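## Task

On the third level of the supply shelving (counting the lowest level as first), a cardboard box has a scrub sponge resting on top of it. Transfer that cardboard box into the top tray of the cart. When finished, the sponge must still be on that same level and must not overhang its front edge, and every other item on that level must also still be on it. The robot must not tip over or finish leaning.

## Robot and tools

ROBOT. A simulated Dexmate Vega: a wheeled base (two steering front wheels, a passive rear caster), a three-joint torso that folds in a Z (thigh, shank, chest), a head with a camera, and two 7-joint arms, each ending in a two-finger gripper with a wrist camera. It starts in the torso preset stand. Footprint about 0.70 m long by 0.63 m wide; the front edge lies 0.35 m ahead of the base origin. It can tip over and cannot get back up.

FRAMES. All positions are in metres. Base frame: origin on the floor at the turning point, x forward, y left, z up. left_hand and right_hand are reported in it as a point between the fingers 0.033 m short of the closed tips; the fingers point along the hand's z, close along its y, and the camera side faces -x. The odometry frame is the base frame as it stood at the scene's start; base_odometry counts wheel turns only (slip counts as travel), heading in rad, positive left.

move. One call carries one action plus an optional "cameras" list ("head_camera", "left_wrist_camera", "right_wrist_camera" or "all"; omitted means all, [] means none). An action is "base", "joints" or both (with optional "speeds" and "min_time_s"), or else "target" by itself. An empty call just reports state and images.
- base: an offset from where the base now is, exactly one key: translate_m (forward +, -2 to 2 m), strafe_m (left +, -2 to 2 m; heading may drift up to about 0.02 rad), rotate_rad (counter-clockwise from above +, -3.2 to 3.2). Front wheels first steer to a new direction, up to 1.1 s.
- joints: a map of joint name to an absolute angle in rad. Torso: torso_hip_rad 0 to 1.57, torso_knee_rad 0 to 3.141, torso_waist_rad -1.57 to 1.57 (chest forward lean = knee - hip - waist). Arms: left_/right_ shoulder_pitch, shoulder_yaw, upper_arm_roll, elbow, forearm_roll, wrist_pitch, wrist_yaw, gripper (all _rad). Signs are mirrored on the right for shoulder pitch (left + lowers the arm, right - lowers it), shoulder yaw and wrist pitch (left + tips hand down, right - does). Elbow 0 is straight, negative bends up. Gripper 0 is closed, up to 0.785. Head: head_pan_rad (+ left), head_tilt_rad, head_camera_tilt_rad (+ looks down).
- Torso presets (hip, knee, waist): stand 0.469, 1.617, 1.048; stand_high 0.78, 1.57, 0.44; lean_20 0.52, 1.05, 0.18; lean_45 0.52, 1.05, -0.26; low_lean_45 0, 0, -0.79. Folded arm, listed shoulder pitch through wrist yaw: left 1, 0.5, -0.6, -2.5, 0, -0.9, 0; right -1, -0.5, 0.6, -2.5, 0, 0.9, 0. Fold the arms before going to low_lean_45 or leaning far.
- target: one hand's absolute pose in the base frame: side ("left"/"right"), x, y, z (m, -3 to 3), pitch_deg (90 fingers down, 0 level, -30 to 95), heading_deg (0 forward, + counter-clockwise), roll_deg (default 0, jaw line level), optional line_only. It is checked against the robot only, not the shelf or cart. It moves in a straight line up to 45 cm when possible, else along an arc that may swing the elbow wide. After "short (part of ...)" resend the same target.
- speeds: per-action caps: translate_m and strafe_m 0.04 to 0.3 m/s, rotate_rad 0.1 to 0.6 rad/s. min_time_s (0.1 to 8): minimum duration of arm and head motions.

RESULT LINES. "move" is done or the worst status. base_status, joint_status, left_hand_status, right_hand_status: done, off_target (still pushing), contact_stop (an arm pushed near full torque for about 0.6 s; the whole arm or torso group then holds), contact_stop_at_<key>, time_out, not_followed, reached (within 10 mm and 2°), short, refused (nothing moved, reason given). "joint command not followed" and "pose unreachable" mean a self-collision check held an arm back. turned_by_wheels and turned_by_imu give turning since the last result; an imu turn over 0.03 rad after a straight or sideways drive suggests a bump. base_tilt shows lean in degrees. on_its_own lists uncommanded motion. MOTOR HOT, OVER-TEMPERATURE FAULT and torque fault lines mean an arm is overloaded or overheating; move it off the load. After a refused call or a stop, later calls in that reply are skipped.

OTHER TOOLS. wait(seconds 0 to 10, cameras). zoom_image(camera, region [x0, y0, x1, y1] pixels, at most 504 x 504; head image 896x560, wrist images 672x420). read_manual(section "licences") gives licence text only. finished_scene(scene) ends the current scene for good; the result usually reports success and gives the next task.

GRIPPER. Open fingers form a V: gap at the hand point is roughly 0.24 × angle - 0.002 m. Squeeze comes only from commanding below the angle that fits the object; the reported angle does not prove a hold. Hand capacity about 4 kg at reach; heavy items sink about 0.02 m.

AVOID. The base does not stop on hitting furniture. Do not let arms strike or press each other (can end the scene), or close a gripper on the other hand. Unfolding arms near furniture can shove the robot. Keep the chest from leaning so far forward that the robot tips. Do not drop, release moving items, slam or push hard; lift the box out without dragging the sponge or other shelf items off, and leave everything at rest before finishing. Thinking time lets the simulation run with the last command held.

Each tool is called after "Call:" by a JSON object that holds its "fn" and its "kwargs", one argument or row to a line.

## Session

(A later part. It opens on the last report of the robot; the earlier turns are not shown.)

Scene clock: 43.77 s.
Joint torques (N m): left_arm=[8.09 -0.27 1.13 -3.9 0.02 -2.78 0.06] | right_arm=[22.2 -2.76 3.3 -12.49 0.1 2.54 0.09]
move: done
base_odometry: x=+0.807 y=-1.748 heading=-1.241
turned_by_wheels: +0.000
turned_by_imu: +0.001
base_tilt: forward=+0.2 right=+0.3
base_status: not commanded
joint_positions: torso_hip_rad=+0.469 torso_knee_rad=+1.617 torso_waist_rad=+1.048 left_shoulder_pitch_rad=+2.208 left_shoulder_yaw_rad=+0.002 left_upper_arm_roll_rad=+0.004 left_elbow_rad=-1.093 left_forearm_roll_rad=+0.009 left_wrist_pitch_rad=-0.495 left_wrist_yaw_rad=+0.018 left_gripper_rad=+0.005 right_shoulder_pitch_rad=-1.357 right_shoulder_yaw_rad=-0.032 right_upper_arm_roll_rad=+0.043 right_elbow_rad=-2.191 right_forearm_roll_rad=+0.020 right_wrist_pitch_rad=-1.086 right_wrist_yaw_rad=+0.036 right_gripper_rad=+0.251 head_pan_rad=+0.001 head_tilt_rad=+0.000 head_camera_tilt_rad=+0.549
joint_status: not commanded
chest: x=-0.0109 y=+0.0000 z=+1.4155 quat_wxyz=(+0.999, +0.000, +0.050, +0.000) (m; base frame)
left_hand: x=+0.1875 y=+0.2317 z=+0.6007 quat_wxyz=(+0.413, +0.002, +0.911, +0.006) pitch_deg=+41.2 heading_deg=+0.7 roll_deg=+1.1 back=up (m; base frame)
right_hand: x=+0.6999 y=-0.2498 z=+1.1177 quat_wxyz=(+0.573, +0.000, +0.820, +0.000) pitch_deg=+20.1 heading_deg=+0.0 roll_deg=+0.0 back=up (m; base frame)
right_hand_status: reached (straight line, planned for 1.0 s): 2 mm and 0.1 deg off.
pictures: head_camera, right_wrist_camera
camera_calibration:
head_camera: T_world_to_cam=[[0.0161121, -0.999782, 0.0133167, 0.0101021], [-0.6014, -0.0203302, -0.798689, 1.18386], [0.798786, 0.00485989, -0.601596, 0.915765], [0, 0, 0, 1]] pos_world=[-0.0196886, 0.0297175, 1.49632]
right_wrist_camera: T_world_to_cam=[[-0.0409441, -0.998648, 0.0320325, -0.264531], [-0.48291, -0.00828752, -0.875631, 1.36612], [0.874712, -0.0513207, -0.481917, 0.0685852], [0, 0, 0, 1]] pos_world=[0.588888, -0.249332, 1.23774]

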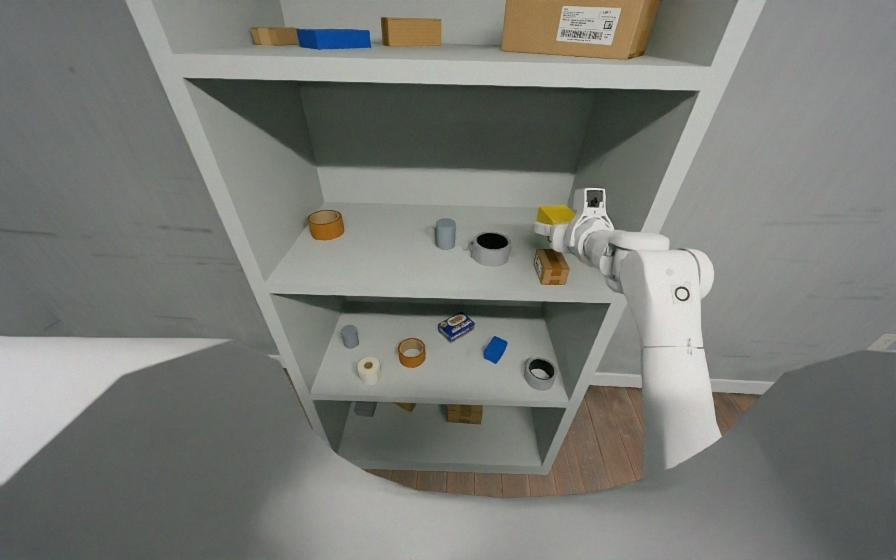

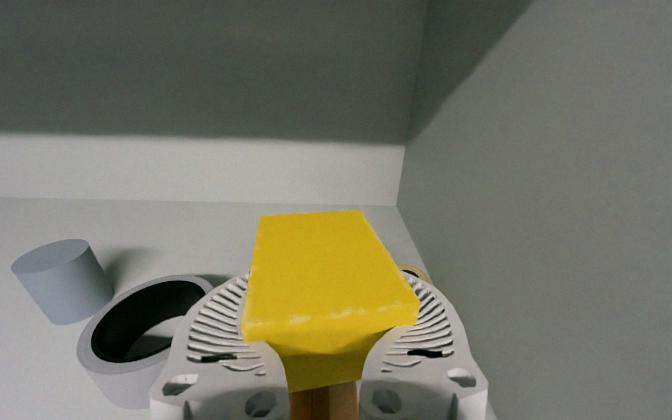

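Call:
{"fn": "move", "kwargs": {
  "base": {"strafe_m": 0.44},
  "cameras": ["head_camera","right_wrist_camera"]
}}

Call:
{"fn": "move", "kwargs": {
  "target": {"side":"right","x":0.70,"y":-0.25,"z":1.02,"pitch_deg":20,"heading_deg":0},
  "cameras": ["head_camera","right_wrist_camera"]
}}

Call:
{"fn": "zoom_image", "kwargs": {
  "camera": "head_camera",
  "region": [400, 120, 700, 350]
}}

Scene clock: 48.53 s.
Joint torques (N m): left_arm=[6.8 -0.04 1.13 -3.87 0 -2.86 0.22] | right_arm=[20.69 -3.43 2.49 -13.36 0.22 3.18 0.12]
move: done
base_odometry: x=+1.224 y=-1.609 heading=-1.244
turned_by_wheels: -0.003
turned_by_imu: -0.003
base_tilt: forward=+0.2 right=+0.3
base_status: done
joint_positions: torso_hip_rad=+0.469 torso_knee_rad=+1.617 torso_waist_rad=+1.048 left_shoulder_pitch_rad=+2.208 left_shoulder_yaw_rad=+0.002 left_upper_arm_roll_rad=+0.004 left_elbow_rad=-1.093 left_forearm_roll_rad=+0.009 left_wrist_pitch_rad=-0.495 left_wrist_yaw_rad=+0.018 left_gripper_rad=+0.005 right_shoulder_pitch_rad=-1.354 right_shoulder_yaw_rad=-0.033 right_upper_arm_roll_rad=+0.044 right_elbow_rad=-2.194 right_forearm_roll_rad=+0.020 right_wrist_pitch_rad=-1.091 right_wrist_yaw_rad=+0.036 right_gripper_rad=+0.251 head_pan_rad=+0.000 head_tilt_rad=+0.000 head_camera_tilt_rad=+0.549
joint_status: not commanded
chest: x=-0.0109 y=+0.0000 z=+1.4155 quat_wxyz=(+0.999, +0.000, +0.050, +0.000) (m; base frame)
left_hand: x=+0.1875 y=+0.2317 z=+0.6007 quat_wxyz=(+0.413, +0.002, +0.911, +0.006) pitch_deg=+41.2 heading_deg=+0.7 roll_deg=+1.1 back=up (m; base frame)
right_hand: x=+0.6998 y=-0.2498 z=+1.1192 quat_wxyz=(+0.573, +0.000, +0.820, +0.000) pitch_deg=+20.1 heading_deg=+0.0 roll_deg=+0.0 back=up (m; base frame)
pictures: head_camera, right_wrist_camera
camera_calibration:
head_camera: T_world_to_cam=[[0.0160511, -0.999784, 0.0132376, 0.0102196], [-0.6014, -0.0202302, -0.798692, 1.18386], [0.798787, 0.00485876, -0.601595, 0.915764], [0, 0, 0, 1]] pos_world=[-0.0196884, 0.0297177, 1.49632]
right_wrist_camera: T_world_to_cam=[[-0.0409457, -0.998648, 0.0320295, -0.264578], [-0.48291, -0.00828417, -0.875631, 1.36738], [0.874712, -0.0513207, -0.481917, 0.0693956], [0, 0, 0, 1]] pos_world=[0.588788, -0.249332, 1.23924]

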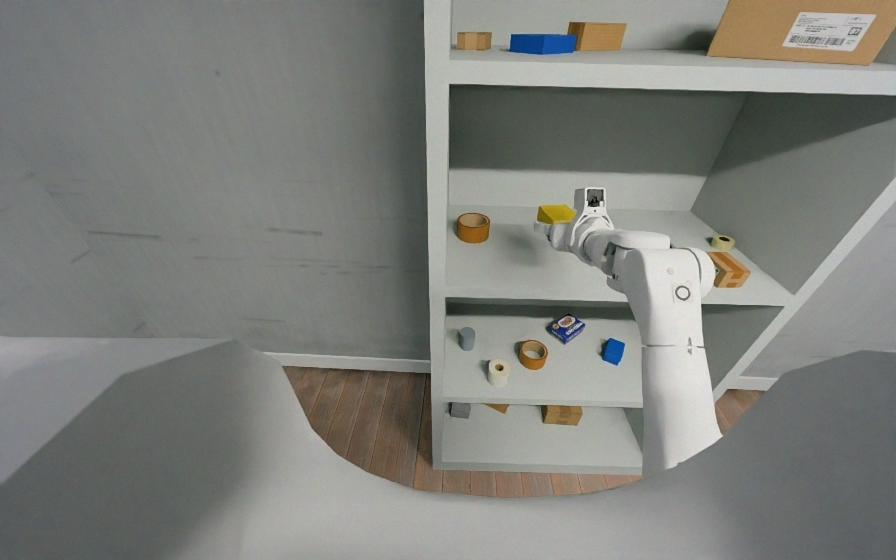

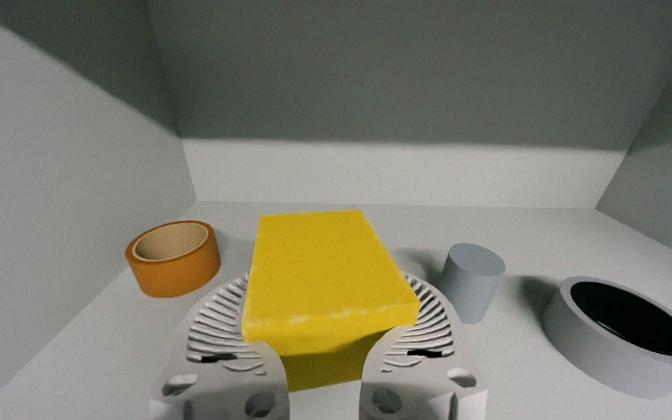

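Scene clock: 51.50 s.
Joint torques (N m): left_arm=[7.83 -0.04 1.18 -4.16 0.01 -2.58 0.07] | right_arm=[6.98 -0.19 -1.59 -9.61 -0.26 3.36 -0.09]
move: done
base_odometry: x=+1.224 y=-1.609 heading=-1.244
turned_by_wheels: +0.000
turned_by_imu: +0.001
base_tilt: forward=+0.2 right=+0.3
base_status: not commanded
joint_positions: torso_hip_rad=+0.469 torso_knee_rad=+1.617 torso_waist_rad=+1.048 left_shoulder_pitch_rad=+2.208 left_shoulder_yaw_rad=+0.002 left_upper_arm_roll_rad=+0.004 left_elbow_rad=-1.093 left_forearm_roll_rad=+0.009 left_wrist_pitch_rad=-0.495 left_wrist_yaw_rad=+0.018 left_gripper_rad=+0.005 right_shoulder_pitch_rad=-1.478 right_shoulder_yaw_rad=-0.026 right_upper_arm_roll_rad=+0.040 right_elbow_rad=-1.963 right_forearm_roll_rad=+0.015 right_wrist_pitch_rad=-0.735 right_wrist_yaw_rad=+0.036 right_gripper_rad=+0.251 head_pan_rad=+0.000 head_tilt_rad=+0.000 head_camera_tilt_rad=+0.549
joint_status: not commanded
chest: x=-0.0109 y=+0.0000 z=+1.4155 quat_wxyz=(+0.999, +0.000, +0.050, +0.000) (m; base frame)
left_hand: x=+0.1875 y=+0.2317 z=+0.6007 quat_wxyz=(+0.413, +0.002, +0.911, +0.006) pitch_deg=+41.2 heading_deg=+0.7 roll_deg=+1.1 back=up (m; base frame)
right_hand: x=+0.7001 y=-0.2502 z=+1.0214 quat_wxyz=(+0.573, +0.000, +0.819, +0.000) pitch_deg=+20.0 heading_deg=+0.0 roll_deg=+0.0 back=up (m; base frame)
right_hand_status: reached (straight line, planned for 1.5 s): 1 mm and 0.0 deg off.
pictures: head_camera, right_wrist_camera
camera_calibration:
head_camera: T_world_to_cam=[[0.0160511, -0.999784, 0.0132376, 0.0102196], [-0.6014, -0.0202302, -0.798692, 1.18386], [0.798787, 0.00485876, -0.601595, 0.915764], [0, 0, 0, 1]] pos_world=[-0.0196884, 0.0297177, 1.49632]
right_wrist_camera: T_world_to_cam=[[-0.0414213, -0.998629, 0.0320044, -0.26142], [-0.48212, -0.0080791, -0.876068, 1.28184], [0.875126, -0.0517179, -0.481124, 0.0207779], [0, 0, 0, 1]] pos_world=[0.588987, -0.249631, 1.14134]

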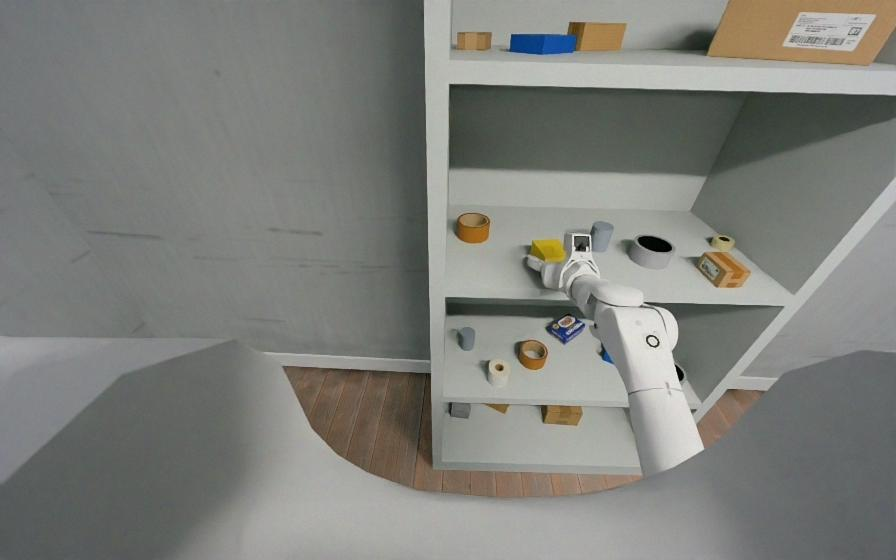

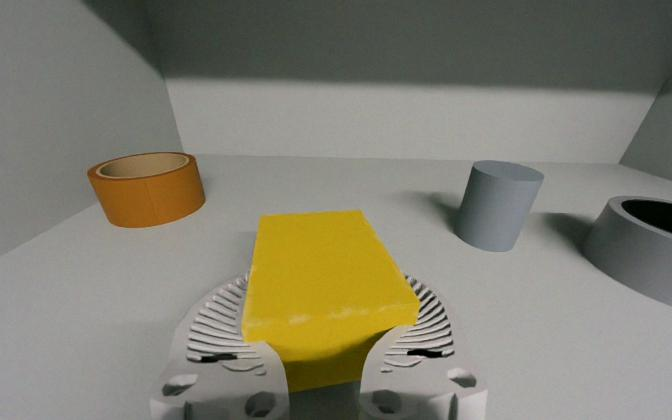

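Scaled by 1.680 from the camera's 896x560 image, which has a finer 960x600 frame.

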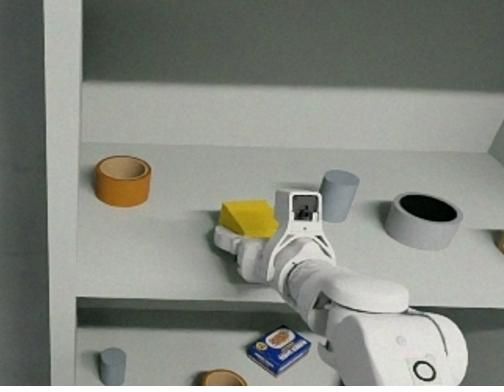

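Call:
{"fn": "move", "kwargs": {
  "target": {"side":"right","x":0.70,"y":-0.25,"z":1.008,"pitch_deg":20,"heading_deg":0},
  "cameras": ["right_wrist_camera"]
}}

Call:
{"fn": "zoom_image", "kwargs": {
  "camera": "right_wrist_camera",
  "region": [180, 180, 480, 420]
}}

Scene clock: 53.17 s.
Joint torques (N m): left_arm=[6.7 0.02 1.42 -3.93 -0.06 -3.11 -0.12] | right_arm=[3.71 2.08 -1.49 -3.78 0.1 0.81 -0.03]
move: done
base_odometry: x=+1.224 y=-1.609 heading=-1.244
turned_by_wheels: +0.000
turned_by_imu: +0.000
base_tilt: forward=+0.1 right=+0.3
base_status: not commanded
joint_positions: torso_hip_rad=+0.469 torso_knee_rad=+1.617 torso_waist_rad=+1.048 left_shoulder_pitch_rad=+2.208 left_shoulder_yaw_rad=+0.002 left_upper_arm_roll_rad=+0.004 left_elbow_rad=-1.093 left_forearm_roll_rad=+0.009 left_wrist_pitch_rad=-0.495 left_wrist_yaw_rad=+0.018 left_gripper_rad=+0.005 right_shoulder_pitch_rad=-1.486 right_shoulder_yaw_rad=-0.025 right_upper_arm_roll_rad=+0.039 right_elbow_rad=-1.928 right_forearm_roll_rad=+0.015 right_wrist_pitch_rad=-0.691 right_wrist_yaw_rad=+0.036 right_gripper_rad=+0.251 head_pan_rad=+0.000 head_tilt_rad=+0.000 head_camera_tilt_rad=+0.549
joint_status: not commanded
chest: x=-0.0111 y=+0.0000 z=+1.4155 quat_wxyz=(+0.999, +0.000, +0.050, +0.000) (m; base frame)
left_hand: x=+0.1875 y=+0.2317 z=+0.6007 quat_wxyz=(+0.413, +0.002, +0.911, +0.006) pitch_deg=+41.2 heading_deg=+0.7 roll_deg=+1.1 back=up (m; base frame)
right_hand: x=+0.7001 y=-0.2503 z=+1.0101 quat_wxyz=(+0.574, +0.000, +0.819, +0.000) pitch_deg=+19.9 heading_deg=+0.0 roll_deg=+0.0 back=up (m; base frame)
right_hand_status: reached (straight line, planned for 0.5 s): 2 mm and 0.1 deg off.
pictures: right_wrist_camera
camera_calibration:
right_wrist_camera: T_world_to_cam=[[-0.0415499, -0.998624, 0.0319947, -0.261072], [-0.480902, -0.00808057, -0.876737, 1.2717], [0.875789, -0.0518146, -0.479905, 0.0136227], [0, 0, 0, 1]] pos_world=[0.588786, -0.249731, 1.12984]

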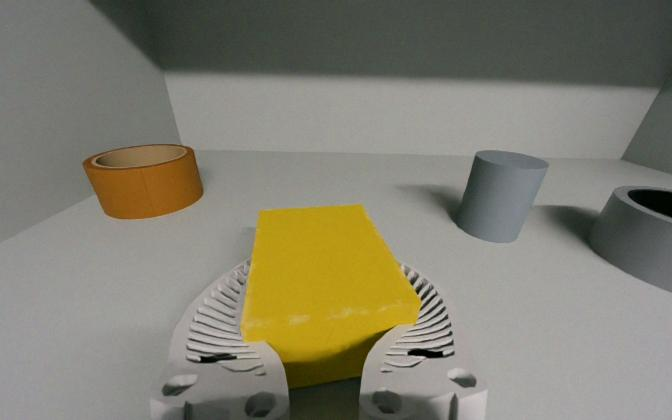

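Scaled by 1.680 from the camera's 672x420 image, which has a finer 960x600 frame.

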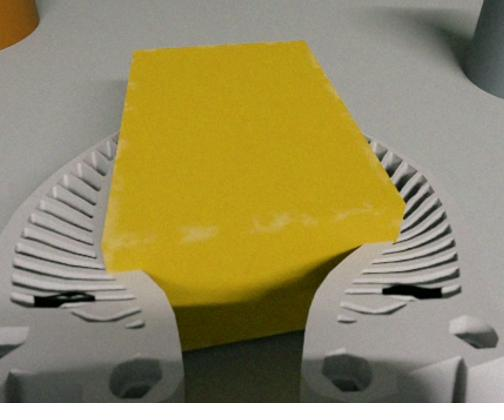

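Call:
{"fn": "move", "kwargs": {
  "joints": {"right_gripper_rad":0.5},
  "min_time_s": 1,
  "cameras": []
}}

Call:
{"fn": "move", "kwargs": {
  "base": {"translate_m": -0.2},
  "cameras": ["right_wrist_camera"]
}}

Call:
{"fn": "move", "kwargs": {
  "base": {"strafe_m": -0.44},
  "cameras": ["head_camera","right_wrist_camera"]
}}

Call:
{"fn": "zoom_image", "kwargs": {
  "camera": "head_camera",
  "region": [300, 120, 600, 350]
}}

"min_time_s" has no arm or head joint beside it: it slows only arm and head motions. Command such a joint too, or leave it out
Scene clock: 53.97 s.
Joint torques (N m): left_arm=[7.45 -0.1 1.28 -3.74 -0.04 -2.9 0.2] | right_arm=[3.42 1.91 -2.09 -3.4 -0.07 0.53 -0.37]
base_odometry: x=+1.224 y=-1.609 heading=-1.244
turned_by_wheels: +0.000
turned_by_imu: +0.000
base_tilt: forward=+0.1 right=+0.3
base_status: not commanded
joint_positions: torso_hip_rad=+0.469 torso_knee_rad=+1.617 torso_waist_rad=+1.048 left_shoulder_pitch_rad=+2.208 left_shoulder_yaw_rad=+0.002 left_upper_arm_roll_rad=+0.004 left_elbow_rad=-1.093 left_forearm_roll_rad=+0.009 left_wrist_pitch_rad=-0.495 left_wrist_yaw_rad=+0.018 left_gripper_rad=+0.005 right_shoulder_pitch_rad=-1.487 right_shoulder_yaw_rad=-0.025 right_upper_arm_roll_rad=+0.039 right_elbow_rad=-1.925 right_forearm_roll_rad=+0.014 right_wrist_pitch_rad=-0.686 right_wrist_yaw_rad=+0.036 right_gripper_rad=+0.251 head_pan_rad=+0.000 head_tilt_rad=+0.000 head_camera_tilt_rad=+0.549
joint_status: not commanded
chest: x=-0.0112 y=+0.0000 z=+1.4155 quat_wxyz=(+0.999, +0.000, +0.050, +0.000) (m; base frame)
left_hand: x=+0.1875 y=+0.2317 z=+0.6007 quat_wxyz=(+0.413, +0.002, +0.911, +0.006) pitch_deg=+41.2 heading_deg=+0.7 roll_deg=+1.1 back=up (m; base frame)
right_hand: x=+0.7001 y=-0.2503 z=+1.0091 quat_wxyz=(+0.574, +0.000, +0.819, +0.000) pitch_deg=+19.9 heading_deg=+0.0 roll_deg=+0.0 back=up (m; base frame)
right_hand_status: reached (straight line, planned for 0.5 s): 1 mm and 0.1 deg off.
pictures: none

not run: a call was refused earlier in this reply.

not run: a call was refused earlier in this reply.

This scene's latest camera images include none from head_camera. They are from: right_wrist_camera. head_camera's image comes with the result of a call that names it in "cameras".

Call:
{"fn": "move", "kwargs": {
  "joints": {"right_gripper_rad":0.5},
  "cameras": ["right_wrist_camera"]
}}

Call:
{"fn": "move", "kwargs": {
  "base": {"translate_m": -0.2},
  "cameras": ["right_wrist_camera"]
}}

Call:
{"fn": "move", "kwargs": {
  "base": {"strafe_m": -0.44},
  "cameras": ["head_camera","right_wrist_camera"]
}}

Call:
{"fn": "zoom_image", "kwargs": {
  "camera": "head_camera",
  "region": [300, 120, 600, 350]
}}

Scene clock: 55.10 s.
Joint torques (N m): left_arm=[7.45 0.77 1.45 -3.37 0.01 -2.82 0.03] | right_arm=[4.36 0.45 -1.95 -5.7 -0.07 1.36 -0.02]
move: done
base_odometry: x=+1.224 y=-1.609 heading=-1.244
turned_by_wheels: +0.000
turned_by_imu: +0.000
base_tilt: forward=+0.1 right=+0.3
base_status: not commanded
joint_positions: torso_hip_rad=+0.469 torso_knee_rad=+1.617 torso_waist_rad=+1.048 left_shoulder_pitch_rad=+2.208 left_shoulder_yaw_rad=+0.002 left_upper_arm_roll_rad=+0.004 left_elbow_rad=-1.093 left_forearm_roll_rad=+0.009 left_wrist_pitch_rad=-0.495 left_wrist_yaw_rad=+0.018 left_gripper_rad=+0.005 right_shoulder_pitch_rad=-1.487 right_shoulder_yaw_rad=-0.025 right_upper_arm_roll_rad=+0.039 right_elbow_rad=-1.924 right_forearm_roll_rad=+0.014 right_wrist_pitch_rad=-0.686 right_wrist_yaw_rad=+0.036 right_gripper_rad=+0.500 head_pan_rad=+0.000 head_tilt_rad=+0.000 head_camera_tilt_rad=+0.549
joint_status: all done
chest: x=-0.0112 y=+0.0000 z=+1.4155 quat_wxyz=(+0.999, +0.000, +0.050, +0.000) (m; base frame)
left_hand: x=+0.1875 y=+0.2317 z=+0.6007 quat_wxyz=(+0.413, +0.002, +0.911, +0.006) pitch_deg=+41.2 heading_deg=+0.7 roll_deg=+1.1 back=up (m; base frame)
right_hand: x=+0.7000 y=-0.2502 z=+1.0087 quat_wxyz=(+0.574, +0.000, +0.819, +0.000) pitch_deg=+19.9 heading_deg=+0.0 roll_deg=+0.0 back=up (m; base frame)
pictures: right_wrist_camera
camera_calibration:
right_wrist_camera: T_world_to_cam=[[-0.0415499, -0.998624, 0.0319947, -0.260931], [-0.480902, -0.00808057, -0.876737, 1.27043], [0.875789, -0.0518146, -0.479905, 0.0130436], [0, 0, 0, 1]] pos_world=[0.588686, -0.249631, 1.12844]

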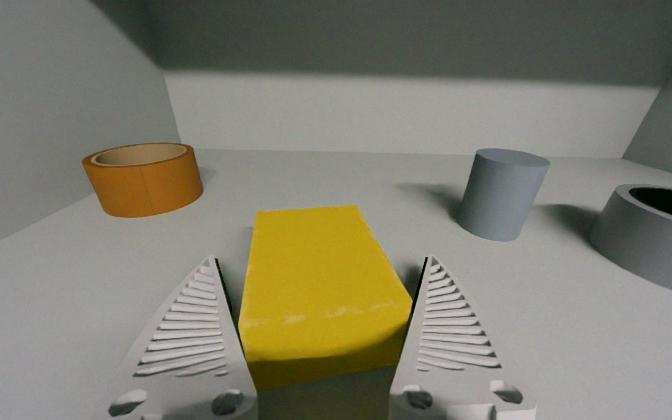

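Scene clock: 58.13 s.
Joint torques (N m): left_arm=[7.08 -0.02 1.16 -3.98 -0.11 -3.06 0.05] | right_arm=[8.24 1.2 -1.21 -9.59 0.11 3.45 -0.22]
move: done
base_odometry: x=+1.160 y=-1.419 heading=-1.245
turned_by_wheels: -0.001
turned_by_imu: +0.002
base_tilt: forward=+0.1 right=+0.4
base_status: done
joint_positions: torso_hip_rad=+0.469 torso_knee_rad=+1.617 torso_waist_rad=+1.048 left_shoulder_pitch_rad=+2.208 left_shoulder_yaw_rad=+0.002 left_upper_arm_roll_rad=+0.004 left_elbow_rad=-1.093 left_forearm_roll_rad=+0.009 left_wrist_pitch_rad=-0.495 left_wrist_yaw_rad=+0.018 left_gripper_rad=+0.005 right_shoulder_pitch_rad=-1.488 right_shoulder_yaw_rad=-0.025 right_upper_arm_roll_rad=+0.039 right_elbow_rad=-1.924 right_forearm_roll_rad=+0.014 right_wrist_pitch_rad=-0.686 right_wrist_yaw_rad=+0.036 right_gripper_rad=+0.500 head_pan_rad=+0.000 head_tilt_rad=+0.000 head_camera_tilt_rad=+0.549
joint_status: not commanded
chest: x=-0.0111 y=+0.0000 z=+1.4155 quat_wxyz=(+0.999, +0.000, +0.050, +0.000) (m; base frame)
left_hand: x=+0.1875 y=+0.2317 z=+0.6007 quat_wxyz=(+0.413, +0.002, +0.911, +0.006) pitch_deg=+41.2 heading_deg=+0.7 roll_deg=+1.1 back=up (m; base frame)
right_hand: x=+0.6999 y=-0.2502 z=+1.0080 quat_wxyz=(+0.573, +0.000, +0.819, +0.000) pitch_deg=+20.0 heading_deg=+0.0 roll_deg=+0.0 back=up (m; base frame)
pictures: right_wrist_camera
camera_calibration:
right_wrist_camera: T_world_to_cam=[[-0.0415168, -0.998624, 0.0320421, -0.260988], [-0.481924, -0.00807769, -0.876176, 1.26996], [0.875229, -0.0518179, -0.480926, 0.0142841], [0, 0, 0, 1]] pos_world=[0.588687, -0.249631, 1.12794]

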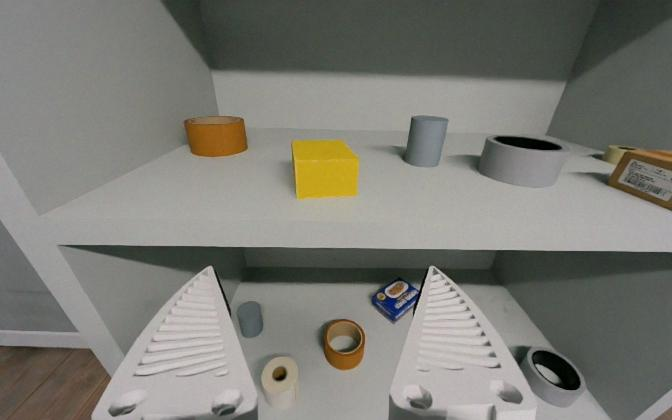

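Scene clock: 62.23 s.
Joint torques (N m): left_arm=[7.86 0.88 1.46 -4.69 -0.09 -3.06 0.18] | right_arm=[8.14 -1.69 -1.18 -8.97 -0.34 2.85 -0.05]
move: done
base_odometry: x=+0.743 y=-1.561 heading=-1.242
turned_by_wheels: +0.003
turned_by_imu: +0.000
base_tilt: forward=+0.0 right=+0.4
base_status: done
joint_positions: torso_hip_rad=+0.469 torso_knee_rad=+1.617 torso_waist_rad=+1.048 left_shoulder_pitch_rad=+2.208 left_shoulder_yaw_rad=+0.002 left_upper_arm_roll_rad=+0.004 left_elbow_rad=-1.093 left_forearm_roll_rad=+0.009 left_wrist_pitch_rad=-0.495 left_wrist_yaw_rad=+0.018 left_gripper_rad=+0.005 right_shoulder_pitch_rad=-1.488 right_shoulder_yaw_rad=-0.025 right_upper_arm_roll_rad=+0.039 right_elbow_rad=-1.924 right_forearm_roll_rad=+0.014 right_wrist_pitch_rad=-0.686 right_wrist_yaw_rad=+0.036 right_gripper_rad=+0.500 head_pan_rad=+0.000 head_tilt_rad=+0.000 head_camera_tilt_rad=+0.549
joint_status: not commanded
chest: x=-0.0111 y=+0.0000 z=+1.4155 quat_wxyz=(+0.999, +0.000, +0.050, +0.000) (m; base frame)
left_hand: x=+0.1875 y=+0.2317 z=+0.6007 quat_wxyz=(+0.413, +0.002, +0.911, +0.006) pitch_deg=+41.2 heading_deg=+0.7 roll_deg=+1.0 back=up (m; base frame)
right_hand: x=+0.6999 y=-0.2502 z=+1.0080 quat_wxyz=(+0.573, +0.000, +0.819, +0.000) pitch_deg=+20.0 heading_deg=+0.0 roll_deg=+0.0 back=up (m; base frame)
pictures: head_camera, right_wrist_camera
camera_calibration:
head_camera: T_world_to_cam=[[0.0160481, -0.999784, 0.0132418, 0.0102164], [-0.601225, -0.0202308, -0.798824, 1.18394], [0.798919, 0.00485833, -0.60142, 0.915663], [0, 0, 0, 1]] pos_world=[-0.0198875, 0.0297177, 1.49633]
right_wrist_camera: T_world_to_cam=[[-0.0413819, -0.998628, 0.0320835, -0.261113], [-0.481928, -0.00817887, -0.876173, 1.26985], [0.875233, -0.0517196, -0.480928, 0.0142607], [0, 0, 0, 1]] pos_world=[0.588687, -0.249631, 1.12784]

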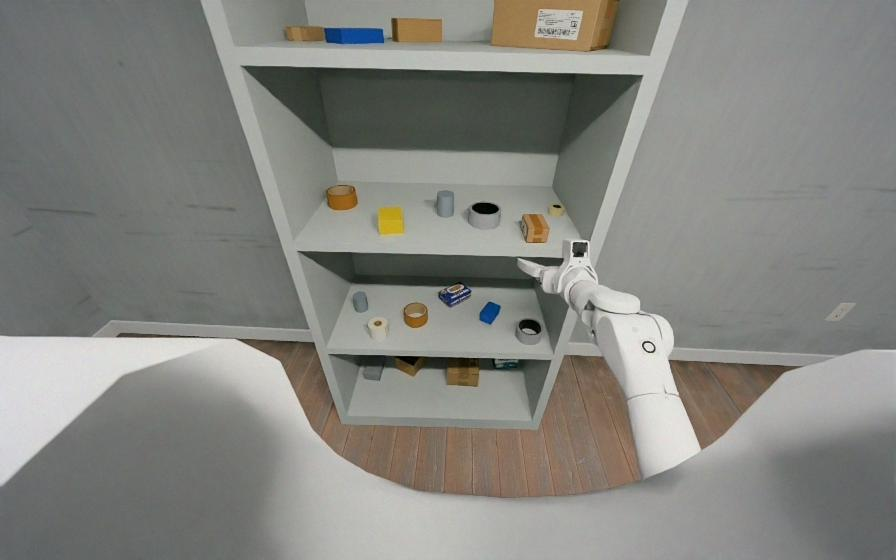

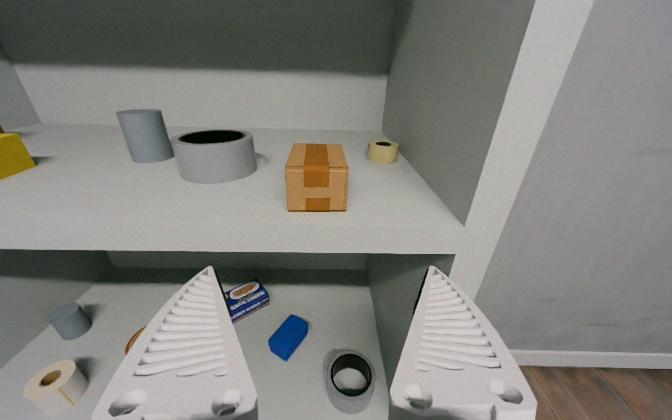

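Scaled by 1.680 from the camera's 896x560 image, which has a finer 960x600 frame.

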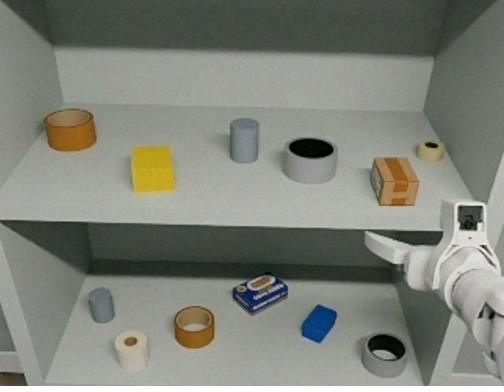

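Call:
{"fn": "move", "kwargs": {
  "base": {"translate_m": 0.225},
  "cameras": ["right_wrist_camera"]
}}

Call:
{"fn": "move", "kwargs": {
  "joints": {"right_gripper_rad":0.2},
  "cameras": ["right_wrist_camera"]
}}

Call:
{"fn": "move", "kwargs": {
  "target": {"side":"right","x":0.70,"y":-0.25,"z":1.08,"pitch_deg":20,"heading_deg":0},
  "cameras": ["head_camera","right_wrist_camera"]
}}

Scene clock: 66.03 s.
Joint torques (N m): left_arm=[6.73 0.72 1.28 -4.07 -0.04 -2.14 0.12] | right_arm=[12.29 1.15 -2.03 -4.66 -0.09 0.57 0.26]
move: done
base_odometry: x=+0.815 y=-1.774 heading=-1.242
turned_by_wheels: +0.000
turned_by_imu: -0.002
base_tilt: forward=+0.2 right=+0.3
base_status: done
joint_positions: torso_hip_rad=+0.469 torso_knee_rad=+1.617 torso_waist_rad=+1.048 left_shoulder_pitch_rad=+2.208 left_shoulder_yaw_rad=+0.002 left_upper_arm_roll_rad=+0.004 left_elbow_rad=-1.093 left_forearm_roll_rad=+0.009 left_wrist_pitch_rad=-0.495 left_wrist_yaw_rad=+0.018 left_gripper_rad=+0.005 right_shoulder_pitch_rad=-1.488 right_shoulder_yaw_rad=-0.025 right_upper_arm_roll_rad=+0.039 right_elbow_rad=-1.924 right_forearm_roll_rad=+0.014 right_wrist_pitch_rad=-0.685 right_wrist_yaw_rad=+0.036 right_gripper_rad=+0.500 head_pan_rad=+0.000 head_tilt_rad=+0.000 head_camera_tilt_rad=+0.549
joint_status: not commanded
chest: x=-0.0113 y=+0.0000 z=+1.4155 quat_wxyz=(+0.999, +0.000, +0.050, +0.000) (m; base frame)
left_hand: x=+0.1875 y=+0.2317 z=+0.6008 quat_wxyz=(+0.413, +0.002, +0.911, +0.006) pitch_deg=+41.2 heading_deg=+0.7 roll_deg=+1.1 back=up (m; base frame)
right_hand: x=+0.6998 y=-0.2503 z=+1.0085 quat_wxyz=(+0.574, +0.000, +0.819, +0.000) pitch_deg=+20.0 heading_deg=+0.0 roll_deg=+0.0 back=up (m; base frame)
pictures: right_wrist_camera
camera_calibration:
right_wrist_camera: T_world_to_cam=[[-0.0415903, -0.998618, 0.0321336, -0.261168], [-0.481026, -0.00817579, -0.876668, 1.27021], [0.875719, -0.051918, -0.480021, 0.0133119], [0, 0, 0, 1]] pos_world=[0.588486, -0.249731, 1.12834]

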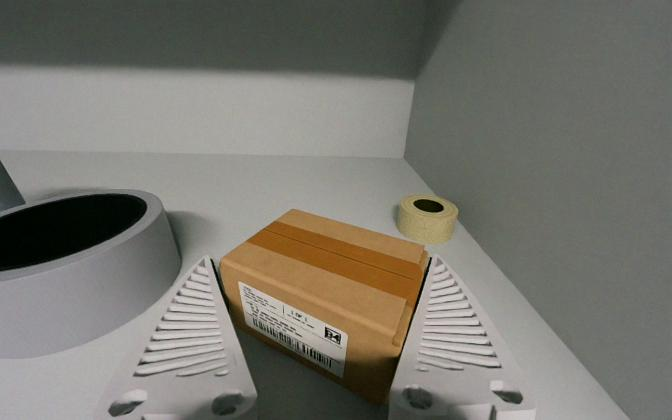

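Scene clock: 66.90 s.
Joint torques (N m): left_arm=[8.65 -0.07 0.92 -3.58 -0.03 -3.01 0.04] | right_arm=[11.4 0.25 -1.27 -5.63 0.15 1.58 -0.06]
move: done
base_odometry: x=+0.815 y=-1.774 heading=-1.242
turned_by_wheels: +0.000
turned_by_imu: +0.000
base_tilt: forward=+0.1 right=+0.3
base_status: not commanded
joint_positions: torso_hip_rad=+0.469 torso_knee_rad=+1.617 torso_waist_rad=+1.048 left_shoulder_pitch_rad=+2.208 left_shoulder_yaw_rad=+0.002 left_upper_arm_roll_rad=+0.004 left_elbow_rad=-1.093 left_forearm_roll_rad=+0.009 left_wrist_pitch_rad=-0.495 left_wrist_yaw_rad=+0.018 left_gripper_rad=+0.005 right_shoulder_pitch_rad=-1.488 right_shoulder_yaw_rad=-0.025 right_upper_arm_roll_rad=+0.039 right_elbow_rad=-1.924 right_forearm_roll_rad=+0.014 right_wrist_pitch_rad=-0.685 right_wrist_yaw_rad=+0.036 right_gripper_rad=+0.201 head_pan_rad=+0.000 head_tilt_rad=+0.000 head_camera_tilt_rad=+0.549
joint_status: all done
chest: x=-0.0113 y=+0.0000 z=+1.4155 quat_wxyz=(+0.999, +0.000, +0.050, +0.000) (m; base frame)
left_hand: x=+0.1875 y=+0.2317 z=+0.6008 quat_wxyz=(+0.413, +0.002, +0.911, +0.006) pitch_deg=+41.2 heading_deg=+0.7 roll_deg=+1.1 back=up (m; base frame)
right_hand: x=+0.6998 y=-0.2503 z=+1.0085 quat_wxyz=(+0.574, +0.000, +0.819, +0.000) pitch_deg=+20.0 heading_deg=+0.0 roll_deg=+0.0 back=up (m; base frame)
pictures: right_wrist_camera
camera_calibration:
right_wrist_camera: T_world_to_cam=[[-0.0415903, -0.998618, 0.0321336, -0.261168], [-0.481026, -0.00817579, -0.876668, 1.27021], [0.875719, -0.051918, -0.480021, 0.0133119], [0, 0, 0, 1]] pos_world=[0.588486, -0.249731, 1.12834]

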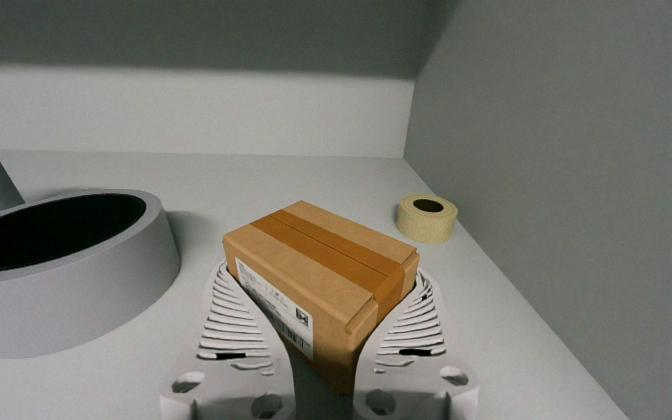

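Scene clock: 69.50 s.
Joint torques (N m): left_arm=[8.04 -0.19 1.37 -4.48 -0.05 -2.62 0.29] | right_arm=[20.73 -3.02 3.51 -13.96 -0.12 2.49 -0.26]
move: done
base_odometry: x=+0.815 y=-1.774 heading=-1.242
turned_by_wheels: +0.000
turned_by_imu: +0.001
base_tilt: forward=+0.2 right=+0.3
base_status: not commanded
joint_positions: torso_hip_rad=+0.469 torso_knee_rad=+1.617 torso_waist_rad=+1.048 left_shoulder_pitch_rad=+2.208 left_shoulder_yaw_rad=+0.002 left_upper_arm_roll_rad=+0.004 left_elbow_rad=-1.093 left_forearm_roll_rad=+0.009 left_wrist_pitch_rad=-0.495 left_wrist_yaw_rad=+0.018 left_gripper_rad=+0.005 right_shoulder_pitch_rad=-1.419 right_shoulder_yaw_rad=-0.029 right_upper_arm_roll_rad=+0.042 right_elbow_rad=-2.108 right_forearm_roll_rad=+0.018 right_wrist_pitch_rad=-0.940 right_wrist_yaw_rad=+0.036 right_gripper_rad=+0.201 head_pan_rad=+0.000 head_tilt_rad=+0.000 head_camera_tilt_rad=+0.549
joint_status: not commanded
chest: x=-0.0112 y=+0.0000 z=+1.4155 quat_wxyz=(+0.999, +0.000, +0.050, +0.000) (m; base frame)
left_hand: x=+0.1875 y=+0.2317 z=+0.6008 quat_wxyz=(+0.413, +0.002, +0.911, +0.006) pitch_deg=+41.2 heading_deg=+0.7 roll_deg=+1.1 back=up (m; base frame)
right_hand: x=+0.6999 y=-0.2498 z=+1.0775 quat_wxyz=(+0.573, +0.000, +0.820, +0.000) pitch_deg=+20.1 heading_deg=+0.0 roll_deg=+0.0 back=up (m; base frame)
right_hand_status: reached (straight line, planned for 1.1 s): 2 mm and 0.1 deg off.
pictures: head_camera, right_wrist_camera
camera_calibration:
head_camera: T_world_to_cam=[[0.0158287, -0.999786, 0.0132847, 0.0101491], [-0.601229, -0.0201331, -0.798823, 1.18388], [0.79892, 0.00465721, -0.601419, 0.915748], [0, 0, 0, 1]] pos_world=[-0.0199868, 0.0297173, 1.49632]
right_wrist_camera: T_world_to_cam=[[-0.0408487, -0.998653, 0.0319946, -0.263259], [-0.483105, -0.00828893, -0.875523, 1.33099], [0.874609, -0.0512207, -0.482116, 0.0495834], [0, 0, 0, 1]] pos_world=[0.588889, -0.249332, 1.19764]

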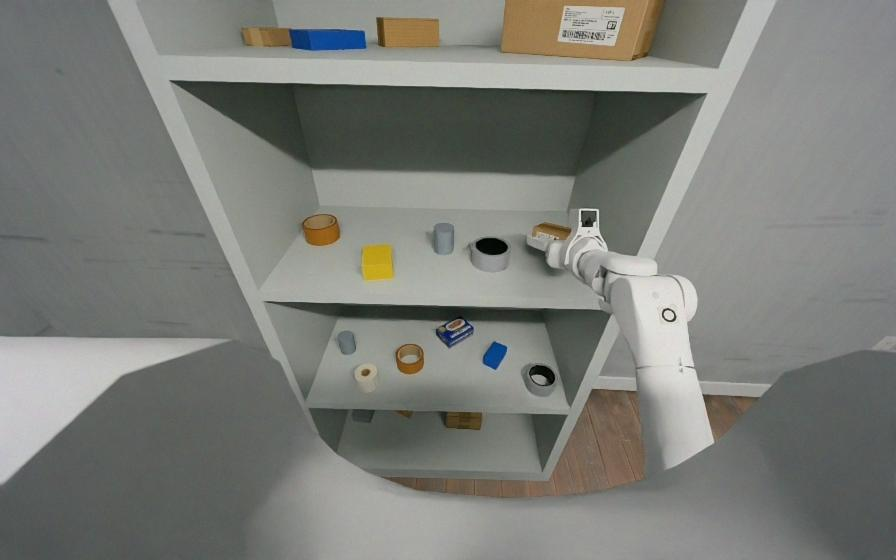

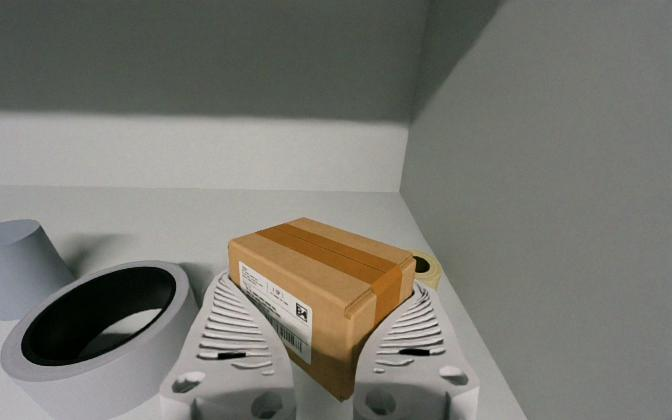

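Call:
{"fn": "move", "kwargs": {
  "base": {"translate_m": -0.5},
  "cameras": ["right_wrist_camera"]
}}

Call:
{"fn": "move", "kwargs": {
  "base": {"rotate_rad": -2.26},
  "joints": {"head_camera_tilt_rad":0.4},
  "cameras": ["head_camera","right_wrist_camera"]
}}

Scene clock: 73.60 s.
Joint torques (N m): left_arm=[8.79 -0.34 1.05 -4.35 -0.07 -2.86 0.08] | right_arm=[20.61 -4.03 3.47 -13.35 -0.13 2.91 -0.05]
move: done
base_odometry: x=+0.655 y=-1.300 heading=-1.241
turned_by_wheels: +0.001
turned_by_imu: +0.005
base_tilt: forward=+0.1 right=+0.3
base_status: done
joint_positions: torso_hip_rad=+0.469 torso_knee_rad=+1.617 torso_waist_rad=+1.048 left_shoulder_pitch_rad=+2.208 left_shoulder_yaw_rad=+0.002 left_upper_arm_roll_rad=+0.004 left_elbow_rad=-1.093 left_forearm_roll_rad=+0.009 left_wrist_pitch_rad=-0.495 left_wrist_yaw_rad=+0.018 left_gripper_rad=+0.005 right_shoulder_pitch_rad=-1.417 right_shoulder_yaw_rad=-0.030 right_upper_arm_roll_rad=+0.042 right_elbow_rad=-2.111 right_forearm_roll_rad=+0.018 right_wrist_pitch_rad=-0.946 right_wrist_yaw_rad=+0.036 right_gripper_rad=+0.201 head_pan_rad=+0.000 head_tilt_rad=+0.000 head_camera_tilt_rad=+0.549
joint_status: not commanded
chest: x=-0.0111 y=+0.0000 z=+1.4155 quat_wxyz=(+0.999, +0.000, +0.050, +0.000) (m; base frame)
left_hand: x=+0.1875 y=+0.2317 z=+0.6007 quat_wxyz=(+0.413, +0.002, +0.911, +0.006) pitch_deg=+41.2 heading_deg=+0.7 roll_deg=+1.1 back=up (m; base frame)
right_hand: x=+0.6999 y=-0.2498 z=+1.0789 quat_wxyz=(+0.573, +0.000, +0.820, +0.000) pitch_deg=+20.1 heading_deg=+0.0 roll_deg=+0.0 back=up (m; base frame)
pictures: right_wrist_camera
camera_calibration:
right_wrist_camera: T_world_to_cam=[[-0.0408429, -0.998653, 0.0320005, -0.263314], [-0.483301, -0.00828551, -0.875415, 1.3322], [0.874501, -0.0512204, -0.482311, 0.0505568], [0, 0, 0, 1]] pos_world=[0.588889, -0.249332, 1.19904]

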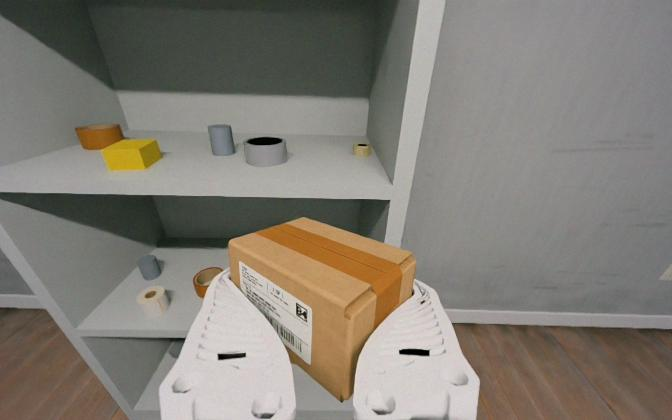

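Scene clock: 78.93 s.
Joint torques (N m): left_arm=[7.49 -0.98 1.36 -3.87 -0.03 -2.96 0.15] | right_arm=[20.72 -1.9 3.33 -13.97 0.16 3.89 -0.11]
move: done
base_odometry: x=+0.655 y=-1.300 heading=+2.785
turned_by_wheels: -2.258
turned_by_imu: -2.192
base_tilt: forward=+0.2 right=+0.3
base_status: done
joint_positions: torso_hip_rad=+0.469 torso_knee_rad=+1.617 torso_waist_rad=+1.048 left_shoulder_pitch_rad=+2.208 left_shoulder_yaw_rad=+0.002 left_upper_arm_roll_rad=+0.004 left_elbow_rad=-1.093 left_forearm_roll_rad=+0.009 left_wrist_pitch_rad=-0.495 left_wrist_yaw_rad=+0.018 left_gripper_rad=+0.005 right_shoulder_pitch_rad=-1.417 right_shoulder_yaw_rad=-0.030 right_upper_arm_roll_rad=+0.042 right_elbow_rad=-2.111 right_forearm_roll_rad=+0.018 right_wrist_pitch_rad=-0.946 right_wrist_yaw_rad=+0.036 right_gripper_rad=+0.201 head_pan_rad=+0.000 head_tilt_rad=+0.000 head_camera_tilt_rad=+0.401
joint_status: all done
chest: x=-0.0111 y=+0.0000 z=+1.4155 quat_wxyz=(+0.999, +0.000, +0.050, +0.000) (m; base frame)
left_hand: x=+0.1875 y=+0.2317 z=+0.6007 quat_wxyz=(+0.413, +0.002, +0.911, +0.006) pitch_deg=+41.2 heading_deg=+0.7 roll_deg=+1.1 back=up (m; base frame)
right_hand: x=+0.6999 y=-0.2498 z=+1.0789 quat_wxyz=(+0.573, +0.000, +0.820, +0.000) pitch_deg=+20.1 heading_deg=+0.0 roll_deg=+0.0 back=up (m; base frame)
pictures: head_camera, right_wrist_camera
camera_calibration:
head_camera: T_world_to_cam=[[0.0136879, -0.999786, 0.0154834, 0.00671872], [-0.476299, -0.0201346, -0.879053, 1.31272], [0.879177, 0.00465767, -0.476473, 0.736639], [0, 0, 0, 1]] pos_world=[-0.0224808, 0.0297173, 1.50484]
right_wrist_camera: T_world_to_cam=[[-0.0408449, -0.998653, 0.0319969, -0.263308], [-0.483301, -0.00828135, -0.875415, 1.33221], [0.874501, -0.0512203, -0.482311, 0.0505568], [0, 0, 0, 1]] pos_world=[0.588889, -0.249332, 1.19904]

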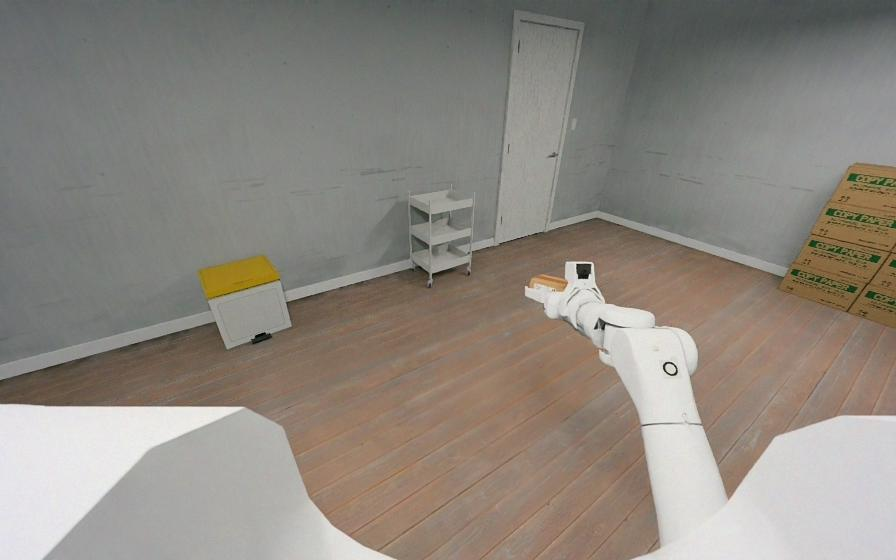

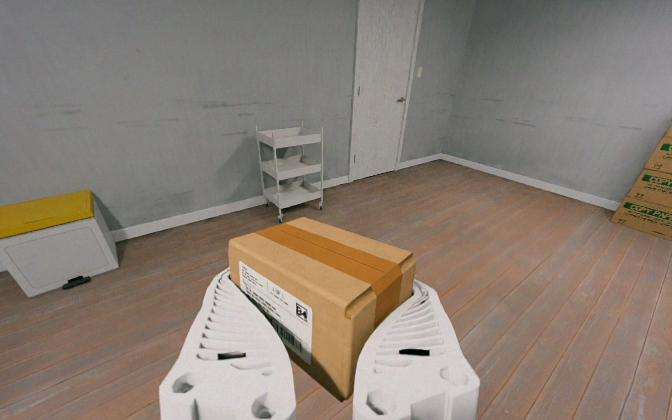

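Call:
{"fn": "move", "kwargs": {
  "base": {"rotate_rad": 0.125},
  "cameras": []
}}

Call:
{"fn": "move", "kwargs": {
  "base": {"translate_m": 1.6},
  "joints": {"head_camera_tilt_rad":0.6},
  "cameras": ["head_camera","right_wrist_camera"]
}}

Call:
{"fn": "zoom_image", "kwargs": {
  "camera": "head_camera",
  "region": [400, 100, 700, 400]
}}

Scene clock: 81.70 s.
Joint torques (N m): left_arm=[8.02 0.37 1.44 -2.87 -0.14 -2.69 0.17] | right_arm=[20.95 -3.13 1.7 -12.85 0.01 3.73 -0.15]
move: done
base_odometry: x=+0.654 y=-1.300 heading=+2.909
turned_by_wheels: +0.125
turned_by_imu: +0.122
base_tilt: forward=+0.2 right=+0.2
base_status: done
joint_positions: torso_hip_rad=+0.469 torso_knee_rad=+1.617 torso_waist_rad=+1.048 left_shoulder_pitch_rad=+2.208 left_shoulder_yaw_rad=+0.002 left_upper_arm_roll_rad=+0.004 left_elbow_rad=-1.093 left_forearm_roll_rad=+0.009 left_wrist_pitch_rad=-0.495 left_wrist_yaw_rad=+0.018 left_gripper_rad=+0.005 right_shoulder_pitch_rad=-1.417 right_shoulder_yaw_rad=-0.030 right_upper_arm_roll_rad=+0.042 right_elbow_rad=-2.111 right_forearm_roll_rad=+0.018 right_wrist_pitch_rad=-0.946 right_wrist_yaw_rad=+0.036 right_gripper_rad=+0.201 head_pan_rad=+0.000 head_tilt_rad=+0.000 head_camera_tilt_rad=+0.401
joint_status: not commanded
chest: x=-0.0111 y=+0.0000 z=+1.4155 quat_wxyz=(+0.999, +0.000, +0.050, +0.000) (m; base frame)
left_hand: x=+0.1875 y=+0.2317 z=+0.6007 quat_wxyz=(+0.413, +0.002, +0.911, +0.006) pitch_deg=+41.2 heading_deg=+0.7 roll_deg=+1.1 back=up (m; base frame)
right_hand: x=+0.6999 y=-0.2498 z=+1.0789 quat_wxyz=(+0.573, +0.000, +0.820, +0.000) pitch_deg=+20.1 heading_deg=+0.0 roll_deg=+0.0 back=up (m; base frame)
pictures: none
No camera images: "cameras" was empty.

Scene clock: 89.03 s.
Joint torques (N m): left_arm=[7.88 -0.17 1.68 -4.33 -0.05 -3.22 0.2] | right_arm=[19.3 -2.27 3.81 -14.57 -0.23 3.42 0]
move: done
base_odometry: x=-0.902 y=-0.927 heading=+2.909
turned_by_wheels: -0.001
turned_by_imu: -0.008
base_tilt: forward=+0.2 right=+0.3
base_status: done
joint_positions: torso_hip_rad=+0.469 torso_knee_rad=+1.617 torso_waist_rad=+1.048 left_shoulder_pitch_rad=+2.208 left_shoulder_yaw_rad=+0.002 left_upper_arm_roll_rad=+0.004 left_elbow_rad=-1.093 left_forearm_roll_rad=+0.009 left_wrist_pitch_rad=-0.495 left_wrist_yaw_rad=+0.018 left_gripper_rad=+0.005 right_shoulder_pitch_rad=-1.417 right_shoulder_yaw_rad=-0.030 right_upper_arm_roll_rad=+0.042 right_elbow_rad=-2.111 right_forearm_roll_rad=+0.018 right_wrist_pitch_rad=-0.946 right_wrist_yaw_rad=+0.036 right_gripper_rad=+0.201 head_pan_rad=+0.000 head_tilt_rad=+0.000 head_camera_tilt_rad=+0.599
joint_status: all done
chest: x=-0.0109 y=+0.0000 z=+1.4155 quat_wxyz=(+0.999, +0.000, +0.050, +0.000) (m; base frame)
left_hand: x=+0.1875 y=+0.2317 z=+0.6007 quat_wxyz=(+0.413, +0.002, +0.911, +0.006) pitch_deg=+41.2 heading_deg=+0.7 roll_deg=+1.1 back=up (m; base frame)
right_hand: x=+0.7000 y=-0.2498 z=+1.0789 quat_wxyz=(+0.573, +0.000, +0.820, +0.000) pitch_deg=+20.1 heading_deg=+0.0 roll_deg=+0.0 back=up (m; base frame)
pictures: head_camera, right_wrist_camera
camera_calibration:
head_camera: T_world_to_cam=[[0.0164747, -0.999786, 0.0124764, 0.0113937], [-0.64045, -0.0201341, -0.767736, 1.13489], [0.767824, 0.00465774, -0.640644, 0.971247], [0, 0, 0, 1]] pos_world=[-0.0190971, 0.0297173, 1.49337]
right_wrist_camera: T_world_to_cam=[[-0.0408365, -0.998653, 0.0320055, -0.263316], [-0.483378, -0.00828842, -0.875372, 1.33216], [0.874459, -0.0512179, -0.482389, 0.0505394], [0, 0, 0, 1]] pos_world=[0.588989, -0.249332, 1.19894]

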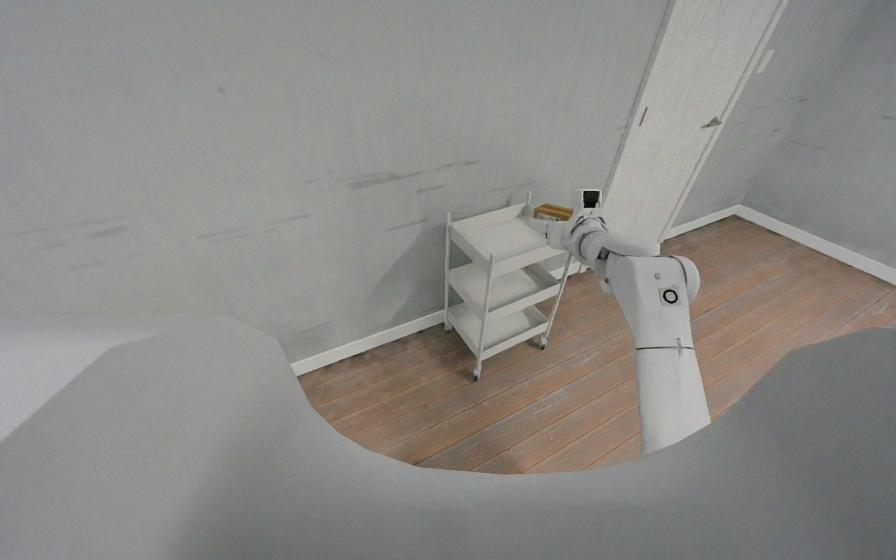

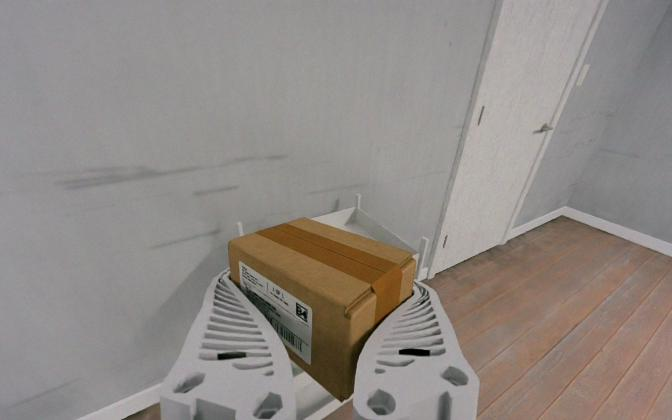

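Scaled by 1.680 from the camera's 896x560 image, which has a finer 960x600 frame.

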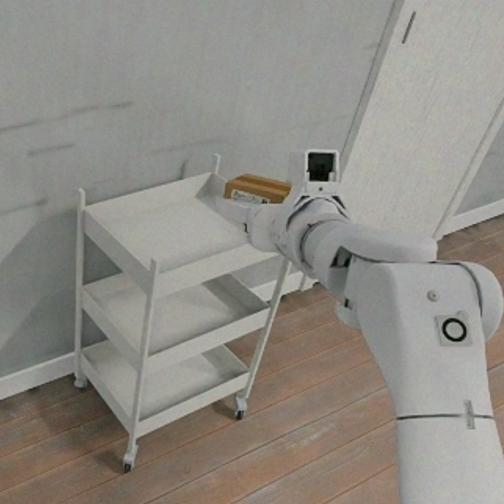

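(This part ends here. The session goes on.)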